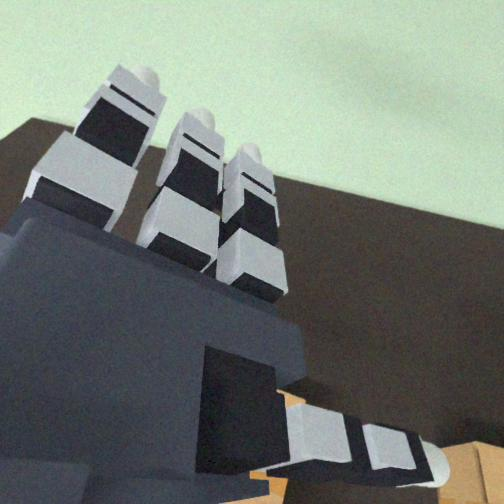

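Scene clock: 23.33 s.
move: done
base_odometry: x=+0.904 y=-0.545 heading=-0.120
base_tilt: forward=+0.6 right=+0.4
base_status: not commanded
joint_positions: joint_1_rad=-0.485 joint_2_rad=+0.036 joint_3_rad=+3.102 joint_4_rad=-0.279 joint_5_rad=+0.047 joint_6_rad=-1.376 joint_7_rad=+2.515 hand_index_mcp=+0.761 hand_index_abd=+0.000 hand_index_pip=+0.577 hand_index_dip=+0.696 hand_middle_mcp=+0.760 hand_middle_abd=+0.000 hand_middle_pip=+0.577 hand_middle_dip=+0.696 hand_ring_mcp=+0.760 hand_ring_abd=+0.000 hand_ring_pip=+0.577 hand_ring_dip=+0.696 hand_thumb_cmc=+0.719 hand_thumb_axl=+0.677 hand_thumb_mcp=+0.224 hand_thumb_ipl=+0.168 hand_current_limit=+0.400 hand_speed=-0.600
joint_status: all done
hand_state: goal,goal,goal,goal,goal,goal,goal,goal,goal,goal,goal,goal,goal,goal,goal,goal
index_mcp_current_ma: 22
index_abd_current_ma: 0
index_pip_current_ma: 2
index_dip_current_ma: 0
middle_mcp_current_ma: 17
middle_abd_current_ma: 0
middle_pip_current_ma: 2
middle_dip_current_ma: 0
ring_mcp_current_ma: 18
ring_abd_current_ma: 0
ring_pip_current_ma: 2
ring_dip_current_ma: 0
thumb_cmc_current_ma: 14
thumb_axl_current_ma: -2
thumb_mcp_current_ma: -7
thumb_ipl_current_ma: -1
hand_goal_index_mcp: 0.754
hand_goal_index_abd: 0.000
hand_goal_index_pip: 0.576
hand_goal_index_dip: 0.696
hand_goal_middle_mcp: 0.754
hand_goal_middle_abd: 0.000
hand_goal_middle_pip: 0.576
hand_goal_middle_dip: 0.696
hand_goal_ring_mcp: 0.754
hand_goal_ring_abd: 0.000
hand_goal_ring_pip: 0.576
hand_goal_ring_dip: 0.696
hand_goal_thumb_cmc: 0.714
hand_goal_thumb_axl: 0.678
hand_goal_thumb_mcp: 0.226
hand_goal_thumb_ipl: 0.168
motor_effort: joint_1_rad=+1(1) joint_2_rad=-10(11) joint_3_rad=+1(1) joint_4_rad=+10(10) joint_5_rad=+0(1) joint_6_rad=+9(10) joint_7_rad=+1(1)
hand_pose: x=+0.5185 y=+0.1373 z=+1.4211 quat_wxyz=(-0.158, -0.564, -0.492, -0.644) (m; base frame)
hand_target: x=+0.5005 y=+0.1315 z=+1.4013 quat_wxyz=(-0.132, -0.587, -0.494, -0.627) (m; base frame)
hand_status: not commanded
pictures: none

Scene clock: 23.83 s.
base_odometry: x=+0.904 y=-0.545 heading=-0.120
base_tilt: forward=+0.6 right=+0.4
base_status: not commanded
joint_positions: joint_1_rad=-0.485 joint_2_rad=+0.036 joint_3_rad=+3.102 joint_4_rad=-0.279 joint_5_rad=+0.047 joint_6_rad=-1.376 joint_7_rad=+2.515 hand_index_mcp=+0.761 hand_index_abd=+0.000 hand_index_pip=+0.577 hand_index_dip=+0.696 hand_middle_mcp=+0.760 hand_middle_abd=+0.000 hand_middle_pip=+0.577 hand_middle_dip=+0.696 hand_ring_mcp=+0.760 hand_ring_abd=+0.000 hand_ring_pip=+0.577 hand_ring_dip=+0.696 hand_thumb_cmc=+0.719 hand_thumb_axl=+0.677 hand_thumb_mcp=+0.224 hand_thumb_ipl=+0.168 hand_current_limit=+0.400 hand_speed=-0.600
joint_status: all done
hand_state: goal,goal,goal,goal,goal,goal,goal,goal,goal,goal,goal,goal,goal,goal,goal,goal
index_mcp_current_ma: 22
index_abd_current_ma: 0
index_pip_current_ma: 2
index_dip_current_ma: 0
middle_mcp_current_ma: 17
middle_abd_current_ma: 0
middle_pip_current_ma: 2
middle_dip_current_ma: 0
ring_mcp_current_ma: 18
ring_abd_current_ma: 0
ring_pip_current_ma: 2
ring_dip_current_ma: 0
thumb_cmc_current_ma: 14
thumb_axl_current_ma: -2
thumb_mcp_current_ma: -7
thumb_ipl_current_ma: -1
hand_goal_index_mcp: 0.754
hand_goal_index_abd: 0.000
hand_goal_index_pip: 0.576
hand_goal_index_dip: 0.696
hand_goal_middle_mcp: 0.754
hand_goal_middle_abd: 0.000
hand_goal_middle_pip: 0.576
hand_goal_middle_dip: 0.696
hand_goal_ring_mcp: 0.754
hand_goal_ring_abd: 0.000
hand_goal_ring_pip: 0.576
hand_goal_ring_dip: 0.696
hand_goal_thumb_cmc: 0.714
hand_goal_thumb_axl: 0.678
hand_goal_thumb_mcp: 0.226
hand_goal_thumb_ipl: 0.168
motor_effort: joint_1_rad=+0(1) joint_2_rad=-10(11) joint_3_rad=+1(1) joint_4_rad=+10(10) joint_5_rad=+0(1) joint_6_rad=+10(10) joint_7_rad=+1(1)
hand_pose: x=+0.5185 y=+0.1373 z=+1.4211 quat_wxyz=(-0.158, -0.564, -0.492, -0.644) (m; base frame)
hand_target: x=+0.5005 y=+0.1315 z=+1.4013 quat_wxyz=(-0.132, -0.587, -0.494, -0.627) (m; base frame)
hand_status: not commanded
wait: 0.50 s; at rest by 0.27 s
pictures: wrist_camera

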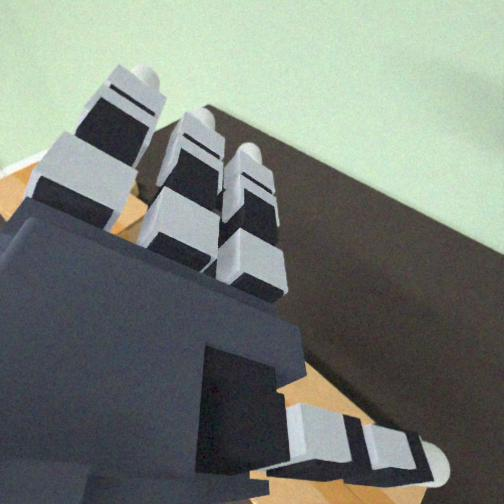

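Scene clock: 25.40 s.
move: done
base_odometry: x=+0.904 y=-0.545 heading=-0.120
base_tilt: forward=+0.6 right=+0.4
base_status: not commanded
joint_positions: joint_1_rad=-0.885 joint_2_rad=+0.036 joint_3_rad=+3.102 joint_4_rad=-0.279 joint_5_rad=+0.047 joint_6_rad=-1.376 joint_7_rad=+2.515 hand_index_mcp=+0.761 hand_index_abd=+0.000 hand_index_pip=+0.577 hand_index_dip=+0.696 hand_middle_mcp=+0.760 hand_middle_abd=+0.000 hand_middle_pip=+0.577 hand_middle_dip=+0.696 hand_ring_mcp=+0.760 hand_ring_abd=+0.000 hand_ring_pip=+0.577 hand_ring_dip=+0.696 hand_thumb_cmc=+0.719 hand_thumb_axl=+0.677 hand_thumb_mcp=+0.224 hand_thumb_ipl=+0.168 hand_current_limit=+0.400 hand_speed=-0.600
joint_status: all done
hand_state: goal,goal,goal,goal,goal,goal,goal,goal,goal,goal,goal,goal,goal,goal,goal,goal
index_mcp_current_ma: 22
index_abd_current_ma: 0
index_pip_current_ma: 2
index_dip_current_ma: 0
middle_mcp_current_ma: 17
middle_abd_current_ma: 0
middle_pip_current_ma: 2
middle_dip_current_ma: 0
ring_mcp_current_ma: 18
ring_abd_current_ma: 0
ring_pip_current_ma: 2
ring_dip_current_ma: 0
thumb_cmc_current_ma: 14
thumb_axl_current_ma: -2
thumb_mcp_current_ma: -7
thumb_ipl_current_ma: -1
hand_goal_index_mcp: 0.754
hand_goal_index_abd: 0.000
hand_goal_index_pip: 0.576
hand_goal_index_dip: 0.696
hand_goal_middle_mcp: 0.754
hand_goal_middle_abd: 0.000
hand_goal_middle_pip: 0.576
hand_goal_middle_dip: 0.696
hand_goal_ring_mcp: 0.754
hand_goal_ring_abd: 0.000
hand_goal_ring_pip: 0.576
hand_goal_ring_dip: 0.696
hand_goal_thumb_cmc: 0.714
hand_goal_thumb_axl: 0.678
hand_goal_thumb_mcp: 0.226
hand_goal_thumb_ipl: 0.168
motor_effort: joint_1_rad=+0(2) joint_2_rad=-10(11) joint_3_rad=+1(1) joint_4_rad=+10(10) joint_5_rad=+0(1) joint_6_rad=+8(10) joint_7_rad=+1(1)
hand_pose: x=+0.4335 y=+0.2820 z=+1.4211 quat_wxyz=(-0.026, -0.455, -0.594, -0.663) (m; base frame)
hand_target: x=+0.4192 y=+0.2696 z=+1.4013 quat_wxyz=(-0.004, -0.477, -0.601, -0.641) (m; base frame)
hand_status: not commanded
pictures: none

Scene clock: 25.90 s.
base_odometry: x=+0.904 y=-0.545 heading=-0.120
base_tilt: forward=+0.6 right=+0.4
base_status: not commanded
joint_positions: joint_1_rad=-0.885 joint_2_rad=+0.036 joint_3_rad=+3.102 joint_4_rad=-0.279 joint_5_rad=+0.047 joint_6_rad=-1.376 joint_7_rad=+2.515 hand_index_mcp=+0.761 hand_index_abd=+0.000 hand_index_pip=+0.577 hand_index_dip=+0.696 hand_middle_mcp=+0.760 hand_middle_abd=+0.000 hand_middle_pip=+0.577 hand_middle_dip=+0.696 hand_ring_mcp=+0.760 hand_ring_abd=+0.000 hand_ring_pip=+0.577 hand_ring_dip=+0.696 hand_thumb_cmc=+0.719 hand_thumb_axl=+0.677 hand_thumb_mcp=+0.224 hand_thumb_ipl=+0.168 hand_current_limit=+0.400 hand_speed=-0.600
joint_status: all done
hand_state: goal,goal,goal,goal,goal,goal,goal,goal,goal,goal,goal,goal,goal,goal,goal,goal
index_mcp_current_ma: 22
index_abd_current_ma: 0
index_pip_current_ma: 2
index_dip_current_ma: 0
middle_mcp_current_ma: 17
middle_abd_current_ma: 0
middle_pip_current_ma: 2
middle_dip_current_ma: 0
ring_mcp_current_ma: 18
ring_abd_current_ma: 0
ring_pip_current_ma: 2
ring_dip_current_ma: 0
thumb_cmc_current_ma: 14
thumb_axl_current_ma: -2
thumb_mcp_current_ma: -7
thumb_ipl_current_ma: -1
hand_goal_index_mcp: 0.754
hand_goal_index_abd: 0.000
hand_goal_index_pip: 0.576
hand_goal_index_dip: 0.696
hand_goal_middle_mcp: 0.754
hand_goal_middle_abd: 0.000
hand_goal_middle_pip: 0.576
hand_goal_middle_dip: 0.696
hand_goal_ring_mcp: 0.754
hand_goal_ring_abd: 0.000
hand_goal_ring_pip: 0.576
hand_goal_ring_dip: 0.696
hand_goal_thumb_cmc: 0.714
hand_goal_thumb_axl: 0.678
hand_goal_thumb_mcp: 0.226
hand_goal_thumb_ipl: 0.168
motor_effort: joint_1_rad=+0(2) joint_2_rad=-10(11) joint_3_rad=+1(1) joint_4_rad=+10(10) joint_5_rad=+0(1) joint_6_rad=+9(10) joint_7_rad=+1(1)
hand_pose: x=+0.4335 y=+0.2821 z=+1.4211 quat_wxyz=(-0.026, -0.455, -0.594, -0.663) (m; base frame)
hand_target: x=+0.4192 y=+0.2696 z=+1.4013 quat_wxyz=(-0.004, -0.477, -0.601, -0.641) (m; base frame)
hand_status: not commanded
wait: 0.50 s; at rest by 0.27 s
pictures: wrist_camera

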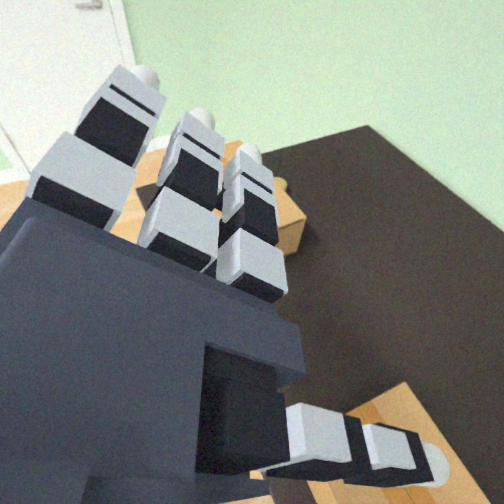

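>>> zoom_image:
  camera: "wrist_camera"
  region: [200, 100, 360, 260]

>>> move:
  joints: {"joint_1_rad":-1.25}

>>> wait:
  seconds: 0.5
  cameras: ["wrist_camera"]

Scaled by 3.150 from the camera's 504x504 image, which has a finer 720x720 frame.

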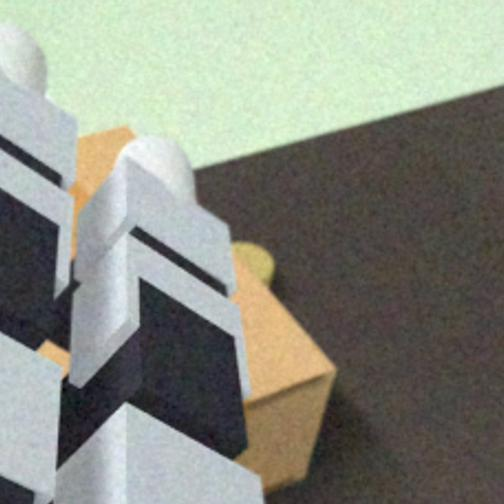

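Scene clock: 27.93 s.
move: done
base_odometry: x=+0.904 y=-0.545 heading=-0.120
base_tilt: forward=+0.6 right=+0.4
base_status: not commanded
joint_positions: joint_1_rad=-1.234 joint_2_rad=+0.036 joint_3_rad=+3.102 joint_4_rad=-0.279 joint_5_rad=+0.047 joint_6_rad=-1.376 joint_7_rad=+2.515 hand_index_mcp=+0.761 hand_index_abd=+0.000 hand_index_pip=+0.577 hand_index_dip=+0.696 hand_middle_mcp=+0.760 hand_middle_abd=+0.000 hand_middle_pip=+0.577 hand_middle_dip=+0.696 hand_ring_mcp=+0.760 hand_ring_abd=+0.000 hand_ring_pip=+0.577 hand_ring_dip=+0.696 hand_thumb_cmc=+0.719 hand_thumb_axl=+0.677 hand_thumb_mcp=+0.224 hand_thumb_ipl=+0.168 hand_current_limit=+0.400 hand_speed=-0.600
joint_status: all done
hand_state: goal,goal,goal,goal,goal,goal,goal,goal,goal,goal,goal,goal,goal,goal,goal,goal
index_mcp_current_ma: 22
index_abd_current_ma: 0
index_pip_current_ma: 2
index_dip_current_ma: 0
middle_mcp_current_ma: 17
middle_abd_current_ma: 0
middle_pip_current_ma: 2
middle_dip_current_ma: 0
ring_mcp_current_ma: 18
ring_abd_current_ma: 0
ring_pip_current_ma: 2
ring_dip_current_ma: 0
thumb_cmc_current_ma: 14
thumb_axl_current_ma: -2
thumb_mcp_current_ma: -7
thumb_ipl_current_ma: -1
hand_goal_index_mcp: 0.754
hand_goal_index_abd: 0.000
hand_goal_index_pip: 0.576
hand_goal_index_dip: 0.696
hand_goal_middle_mcp: 0.754
hand_goal_middle_abd: 0.000
hand_goal_middle_pip: 0.576
hand_goal_middle_dip: 0.696
hand_goal_ring_mcp: 0.754
hand_goal_ring_abd: 0.000
hand_goal_ring_pip: 0.576
hand_goal_ring_dip: 0.696
hand_goal_thumb_cmc: 0.714
hand_goal_thumb_axl: 0.678
hand_goal_thumb_mcp: 0.226
hand_goal_thumb_ipl: 0.168
motor_effort: joint_1_rad=+0(2) joint_2_rad=-10(11) joint_3_rad=+1(1) joint_4_rad=+10(10) joint_5_rad=+0(1) joint_6_rad=+9(10) joint_7_rad=+1(1)
hand_pose: x=+0.3178 y=+0.3728 z=+1.4211 quat_wxyz=(+0.089, -0.344, -0.665, -0.657) (m; base frame)
hand_target: x=+0.3086 y=+0.3562 z=+1.4013 quat_wxyz=(+0.107, -0.366, -0.675, -0.632) (m; base frame)
hand_status: not commanded
pictures: none

Scene clock: 28.43 s.
base_odometry: x=+0.904 y=-0.545 heading=-0.120
base_tilt: forward=+0.6 right=+0.4
base_status: not commanded
joint_positions: joint_1_rad=-1.235 joint_2_rad=+0.036 joint_3_rad=+3.102 joint_4_rad=-0.279 joint_5_rad=+0.047 joint_6_rad=-1.376 joint_7_rad=+2.515 hand_index_mcp=+0.761 hand_index_abd=+0.000 hand_index_pip=+0.577 hand_index_dip=+0.696 hand_middle_mcp=+0.760 hand_middle_abd=+0.000 hand_middle_pip=+0.577 hand_middle_dip=+0.696 hand_ring_mcp=+0.760 hand_ring_abd=+0.000 hand_ring_pip=+0.577 hand_ring_dip=+0.696 hand_thumb_cmc=+0.719 hand_thumb_axl=+0.677 hand_thumb_mcp=+0.224 hand_thumb_ipl=+0.168 hand_current_limit=+0.400 hand_speed=-0.600
joint_status: all done
hand_state: goal,goal,goal,goal,goal,goal,goal,goal,goal,goal,goal,goal,goal,goal,goal,goal
index_mcp_current_ma: 22
index_abd_current_ma: 0
index_pip_current_ma: 2
index_dip_current_ma: 0
middle_mcp_current_ma: 17
middle_abd_current_ma: 0
middle_pip_current_ma: 2
middle_dip_current_ma: 0
ring_mcp_current_ma: 18
ring_abd_current_ma: 0
ring_pip_current_ma: 2
ring_dip_current_ma: 0
thumb_cmc_current_ma: 14
thumb_axl_current_ma: -2
thumb_mcp_current_ma: -7
thumb_ipl_current_ma: -1
hand_goal_index_mcp: 0.754
hand_goal_index_abd: 0.000
hand_goal_index_pip: 0.576
hand_goal_index_dip: 0.696
hand_goal_middle_mcp: 0.754
hand_goal_middle_abd: 0.000
hand_goal_middle_pip: 0.576
hand_goal_middle_dip: 0.696
hand_goal_ring_mcp: 0.754
hand_goal_ring_abd: 0.000
hand_goal_ring_pip: 0.576
hand_goal_ring_dip: 0.696
hand_goal_thumb_cmc: 0.714
hand_goal_thumb_axl: 0.678
hand_goal_thumb_mcp: 0.226
hand_goal_thumb_ipl: 0.168
motor_effort: joint_1_rad=+0(2) joint_2_rad=-10(11) joint_3_rad=+1(1) joint_4_rad=+9(10) joint_5_rad=+0(1) joint_6_rad=+9(10) joint_7_rad=+1(1)
hand_pose: x=+0.3178 y=+0.3728 z=+1.4211 quat_wxyz=(+0.089, -0.344, -0.665, -0.657) (m; base frame)
hand_target: x=+0.3086 y=+0.3562 z=+1.4013 quat_wxyz=(+0.107, -0.366, -0.675, -0.632) (m; base frame)
hand_status: not commanded
wait: 0.50 s; at rest by 0.27 s
pictures: wrist_camera

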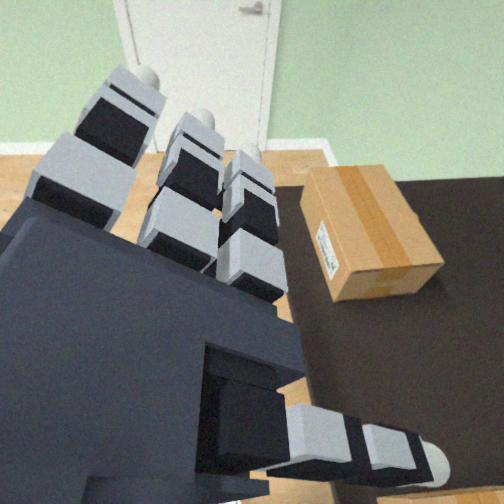

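>>> move:
  base: {"rotate_rad":-0.13}
  joints: {"joint_1_rad":-0.5,"joint_2_rad":0.0,"joint_4_rad":-0.3,"joint_6_rad":-1.6}

>>> move:
  base: {"strafe_m":0.6}

>>> wait:
  seconds: 0.5
  cameras: ["all"]

Scene clock: 35.30 s.
move: done
base_odometry: x=+0.905 y=-0.545 heading=-0.250
base_tilt: forward=+0.6 right=+0.4
base_status: done
joint_positions: joint_1_rad=-0.516 joint_2_rad=+0.034 joint_3_rad=+3.102 joint_4_rad=-0.281 joint_5_rad=+0.047 joint_6_rad=-1.526 joint_7_rad=+2.515 hand_index_mcp=+0.761 hand_index_abd=+0.000 hand_index_pip=+0.577 hand_index_dip=+0.696 hand_middle_mcp=+0.760 hand_middle_abd=+0.000 hand_middle_pip=+0.577 hand_middle_dip=+0.696 hand_ring_mcp=+0.760 hand_ring_abd=+0.000 hand_ring_pip=+0.577 hand_ring_dip=+0.696 hand_thumb_cmc=+0.719 hand_thumb_axl=+0.677 hand_thumb_mcp=+0.224 hand_thumb_ipl=+0.168 hand_current_limit=+0.400 hand_speed=-0.600
joint_status: all done
hand_state: goal,goal,goal,goal,goal,goal,goal,goal,goal,goal,goal,goal,goal,goal,goal,goal
index_mcp_current_ma: 22
index_abd_current_ma: 0
index_pip_current_ma: 2
index_dip_current_ma: 0
middle_mcp_current_ma: 17
middle_abd_current_ma: 0
middle_pip_current_ma: 2
middle_dip_current_ma: 0
ring_mcp_current_ma: 18
ring_abd_current_ma: 0
ring_pip_current_ma: 2
ring_dip_current_ma: 0
thumb_cmc_current_ma: 14
thumb_axl_current_ma: -2
thumb_mcp_current_ma: -7
thumb_ipl_current_ma: -1
hand_goal_index_mcp: 0.754
hand_goal_index_abd: 0.000
hand_goal_index_pip: 0.576
hand_goal_index_dip: 0.696
hand_goal_middle_mcp: 0.754
hand_goal_middle_abd: 0.000
hand_goal_middle_pip: 0.576
hand_goal_middle_dip: 0.696
hand_goal_ring_mcp: 0.754
hand_goal_ring_abd: 0.000
hand_goal_ring_pip: 0.576
hand_goal_ring_dip: 0.696
hand_goal_thumb_cmc: 0.714
hand_goal_thumb_axl: 0.678
hand_goal_thumb_mcp: 0.226
hand_goal_thumb_ipl: 0.168
motor_effort: joint_1_rad=+0(2) joint_2_rad=-9(12) joint_3_rad=+1(2) joint_4_rad=+9(11) joint_5_rad=+0(1) joint_6_rad=+9(10) joint_7_rad=+1(1)
hand_pose: x=+0.5133 y=+0.1486 z=+1.3754 quat_wxyz=(-0.135, -0.591, -0.532, -0.590) (m; base frame)
hand_target: x=+0.4975 y=+0.1291 z=+1.3556 quat_wxyz=(-0.120, -0.623, -0.523, -0.569) (m; base frame)
hand_status: not commanded
pictures: none

Scene clock: 37.87 s.
move: done
base_odometry: x=+1.053 y=+0.036 heading=-0.251
base_tilt: forward=+0.6 right=+0.4
base_status: done
joint_positions: joint_1_rad=-0.511 joint_2_rad=+0.031 joint_3_rad=+3.102 joint_4_rad=-0.282 joint_5_rad=+0.047 joint_6_rad=-1.527 joint_7_rad=+2.515 hand_index_mcp=+0.761 hand_index_abd=+0.000 hand_index_pip=+0.577 hand_index_dip=+0.696 hand_middle_mcp=+0.760 hand_middle_abd=+0.000 hand_middle_pip=+0.577 hand_middle_dip=+0.696 hand_ring_mcp=+0.760 hand_ring_abd=+0.000 hand_ring_pip=+0.577 hand_ring_dip=+0.696 hand_thumb_cmc=+0.719 hand_thumb_axl=+0.677 hand_thumb_mcp=+0.224 hand_thumb_ipl=+0.168 hand_current_limit=+0.400 hand_speed=-0.600
joint_status: not commanded
hand_state: goal,goal,goal,goal,goal,goal,goal,goal,goal,goal,goal,goal,goal,goal,goal,goal
index_mcp_current_ma: 22
index_abd_current_ma: 0
index_pip_current_ma: 2
index_dip_current_ma: 0
middle_mcp_current_ma: 17
middle_abd_current_ma: 0
middle_pip_current_ma: 2
middle_dip_current_ma: 0
ring_mcp_current_ma: 18
ring_abd_current_ma: 0
ring_pip_current_ma: 2
ring_dip_current_ma: 0
thumb_cmc_current_ma: 14
thumb_axl_current_ma: -2
thumb_mcp_current_ma: -7
thumb_ipl_current_ma: -1
hand_goal_index_mcp: 0.754
hand_goal_index_abd: 0.000
hand_goal_index_pip: 0.576
hand_goal_index_dip: 0.696
hand_goal_middle_mcp: 0.754
hand_goal_middle_abd: 0.000
hand_goal_middle_pip: 0.576
hand_goal_middle_dip: 0.696
hand_goal_ring_mcp: 0.754
hand_goal_ring_abd: 0.000
hand_goal_ring_pip: 0.576
hand_goal_ring_dip: 0.696
hand_goal_thumb_cmc: 0.714
hand_goal_thumb_axl: 0.678
hand_goal_thumb_mcp: 0.226
hand_goal_thumb_ipl: 0.168
motor_effort: joint_1_rad=+0(1) joint_2_rad=-10(12) joint_3_rad=+1(2) joint_4_rad=+9(10) joint_5_rad=+0(2) joint_6_rad=+9(10) joint_7_rad=+1(1)
hand_pose: x=+0.5120 y=+0.1457 z=+1.3758 quat_wxyz=(-0.137, -0.593, -0.531, -0.590) (m; base frame)
hand_target: x=+0.4975 y=+0.1291 z=+1.3556 quat_wxyz=(-0.120, -0.623, -0.523, -0.569) (m; base frame)
hand_status: not commanded
pictures: none

Scene clock: 38.37 s.
base_odometry: x=+1.053 y=+0.036 heading=-0.251
base_tilt: forward=+0.6 right=+0.4
base_status: done
joint_positions: joint_1_rad=-0.511 joint_2_rad=+0.031 joint_3_rad=+3.102 joint_4_rad=-0.282 joint_5_rad=+0.047 joint_6_rad=-1.527 joint_7_rad=+2.515 hand_index_mcp=+0.761 hand_index_abd=+0.000 hand_index_pip=+0.577 hand_index_dip=+0.696 hand_middle_mcp=+0.760 hand_middle_abd=+0.000 hand_middle_pip=+0.577 hand_middle_dip=+0.696 hand_ring_mcp=+0.760 hand_ring_abd=+0.000 hand_ring_pip=+0.577 hand_ring_dip=+0.696 hand_thumb_cmc=+0.719 hand_thumb_axl=+0.677 hand_thumb_mcp=+0.224 hand_thumb_ipl=+0.168 hand_current_limit=+0.400 hand_speed=-0.600
joint_status: not commanded
hand_state: goal,goal,goal,goal,goal,goal,goal,goal,goal,goal,goal,goal,goal,goal,goal,goal
index_mcp_current_ma: 22
index_abd_current_ma: 0
index_pip_current_ma: 2
index_dip_current_ma: 0
middle_mcp_current_ma: 17
middle_abd_current_ma: 0
middle_pip_current_ma: 2
middle_dip_current_ma: 0
ring_mcp_current_ma: 18
ring_abd_current_ma: 0
ring_pip_current_ma: 2
ring_dip_current_ma: 0
thumb_cmc_current_ma: 14
thumb_axl_current_ma: -2
thumb_mcp_current_ma: -7
thumb_ipl_current_ma: -1
hand_goal_index_mcp: 0.754
hand_goal_index_abd: 0.000
hand_goal_index_pip: 0.576
hand_goal_index_dip: 0.696
hand_goal_middle_mcp: 0.754
hand_goal_middle_abd: 0.000
hand_goal_middle_pip: 0.576
hand_goal_middle_dip: 0.696
hand_goal_ring_mcp: 0.754
hand_goal_ring_abd: 0.000
hand_goal_ring_pip: 0.576
hand_goal_ring_dip: 0.696
hand_goal_thumb_cmc: 0.714
hand_goal_thumb_axl: 0.678
hand_goal_thumb_mcp: 0.226
hand_goal_thumb_ipl: 0.168
motor_effort: joint_1_rad=+0(1) joint_2_rad=-10(12) joint_3_rad=+1(2) joint_4_rad=+9(10) joint_5_rad=+0(2) joint_6_rad=+9(10) joint_7_rad=+1(1)
hand_pose: x=+0.5120 y=+0.1457 z=+1.3758 quat_wxyz=(-0.137, -0.593, -0.531, -0.590) (m; base frame)
hand_target: x=+0.4975 y=+0.1291 z=+1.3556 quat_wxyz=(-0.120, -0.623, -0.523, -0.569) (m; base frame)
hand_status: not commanded
wait: 0.50 s; at rest by 0.27 s
pictures: base_camera, wrist_camera

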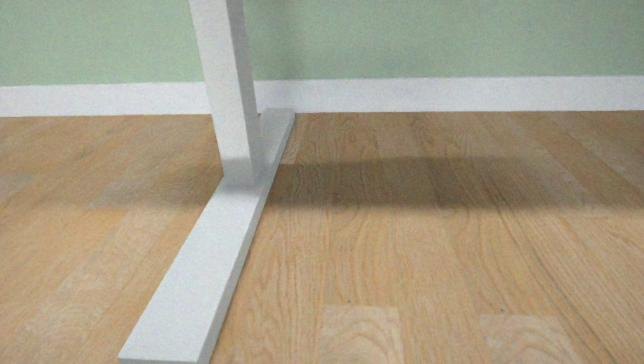

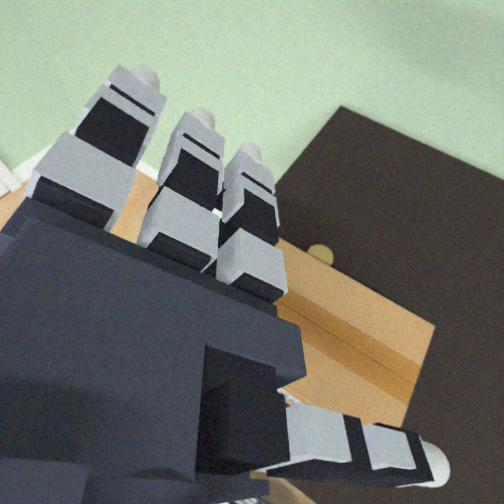

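>>> zoom_image:
  camera: "wrist_camera"
  region: [270, 210, 370, 310]

Scaled by 5.040 from the camera's 504x504 image, which has a finer 720x720 frame.

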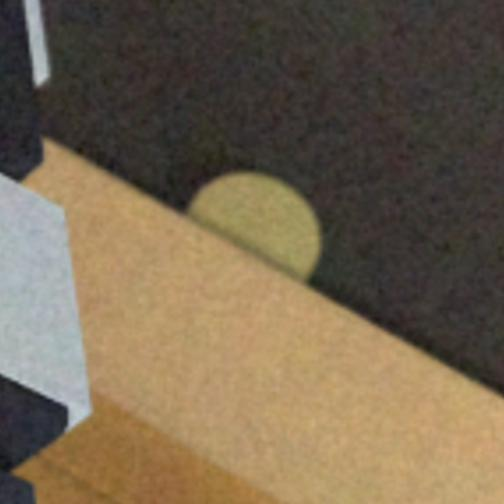

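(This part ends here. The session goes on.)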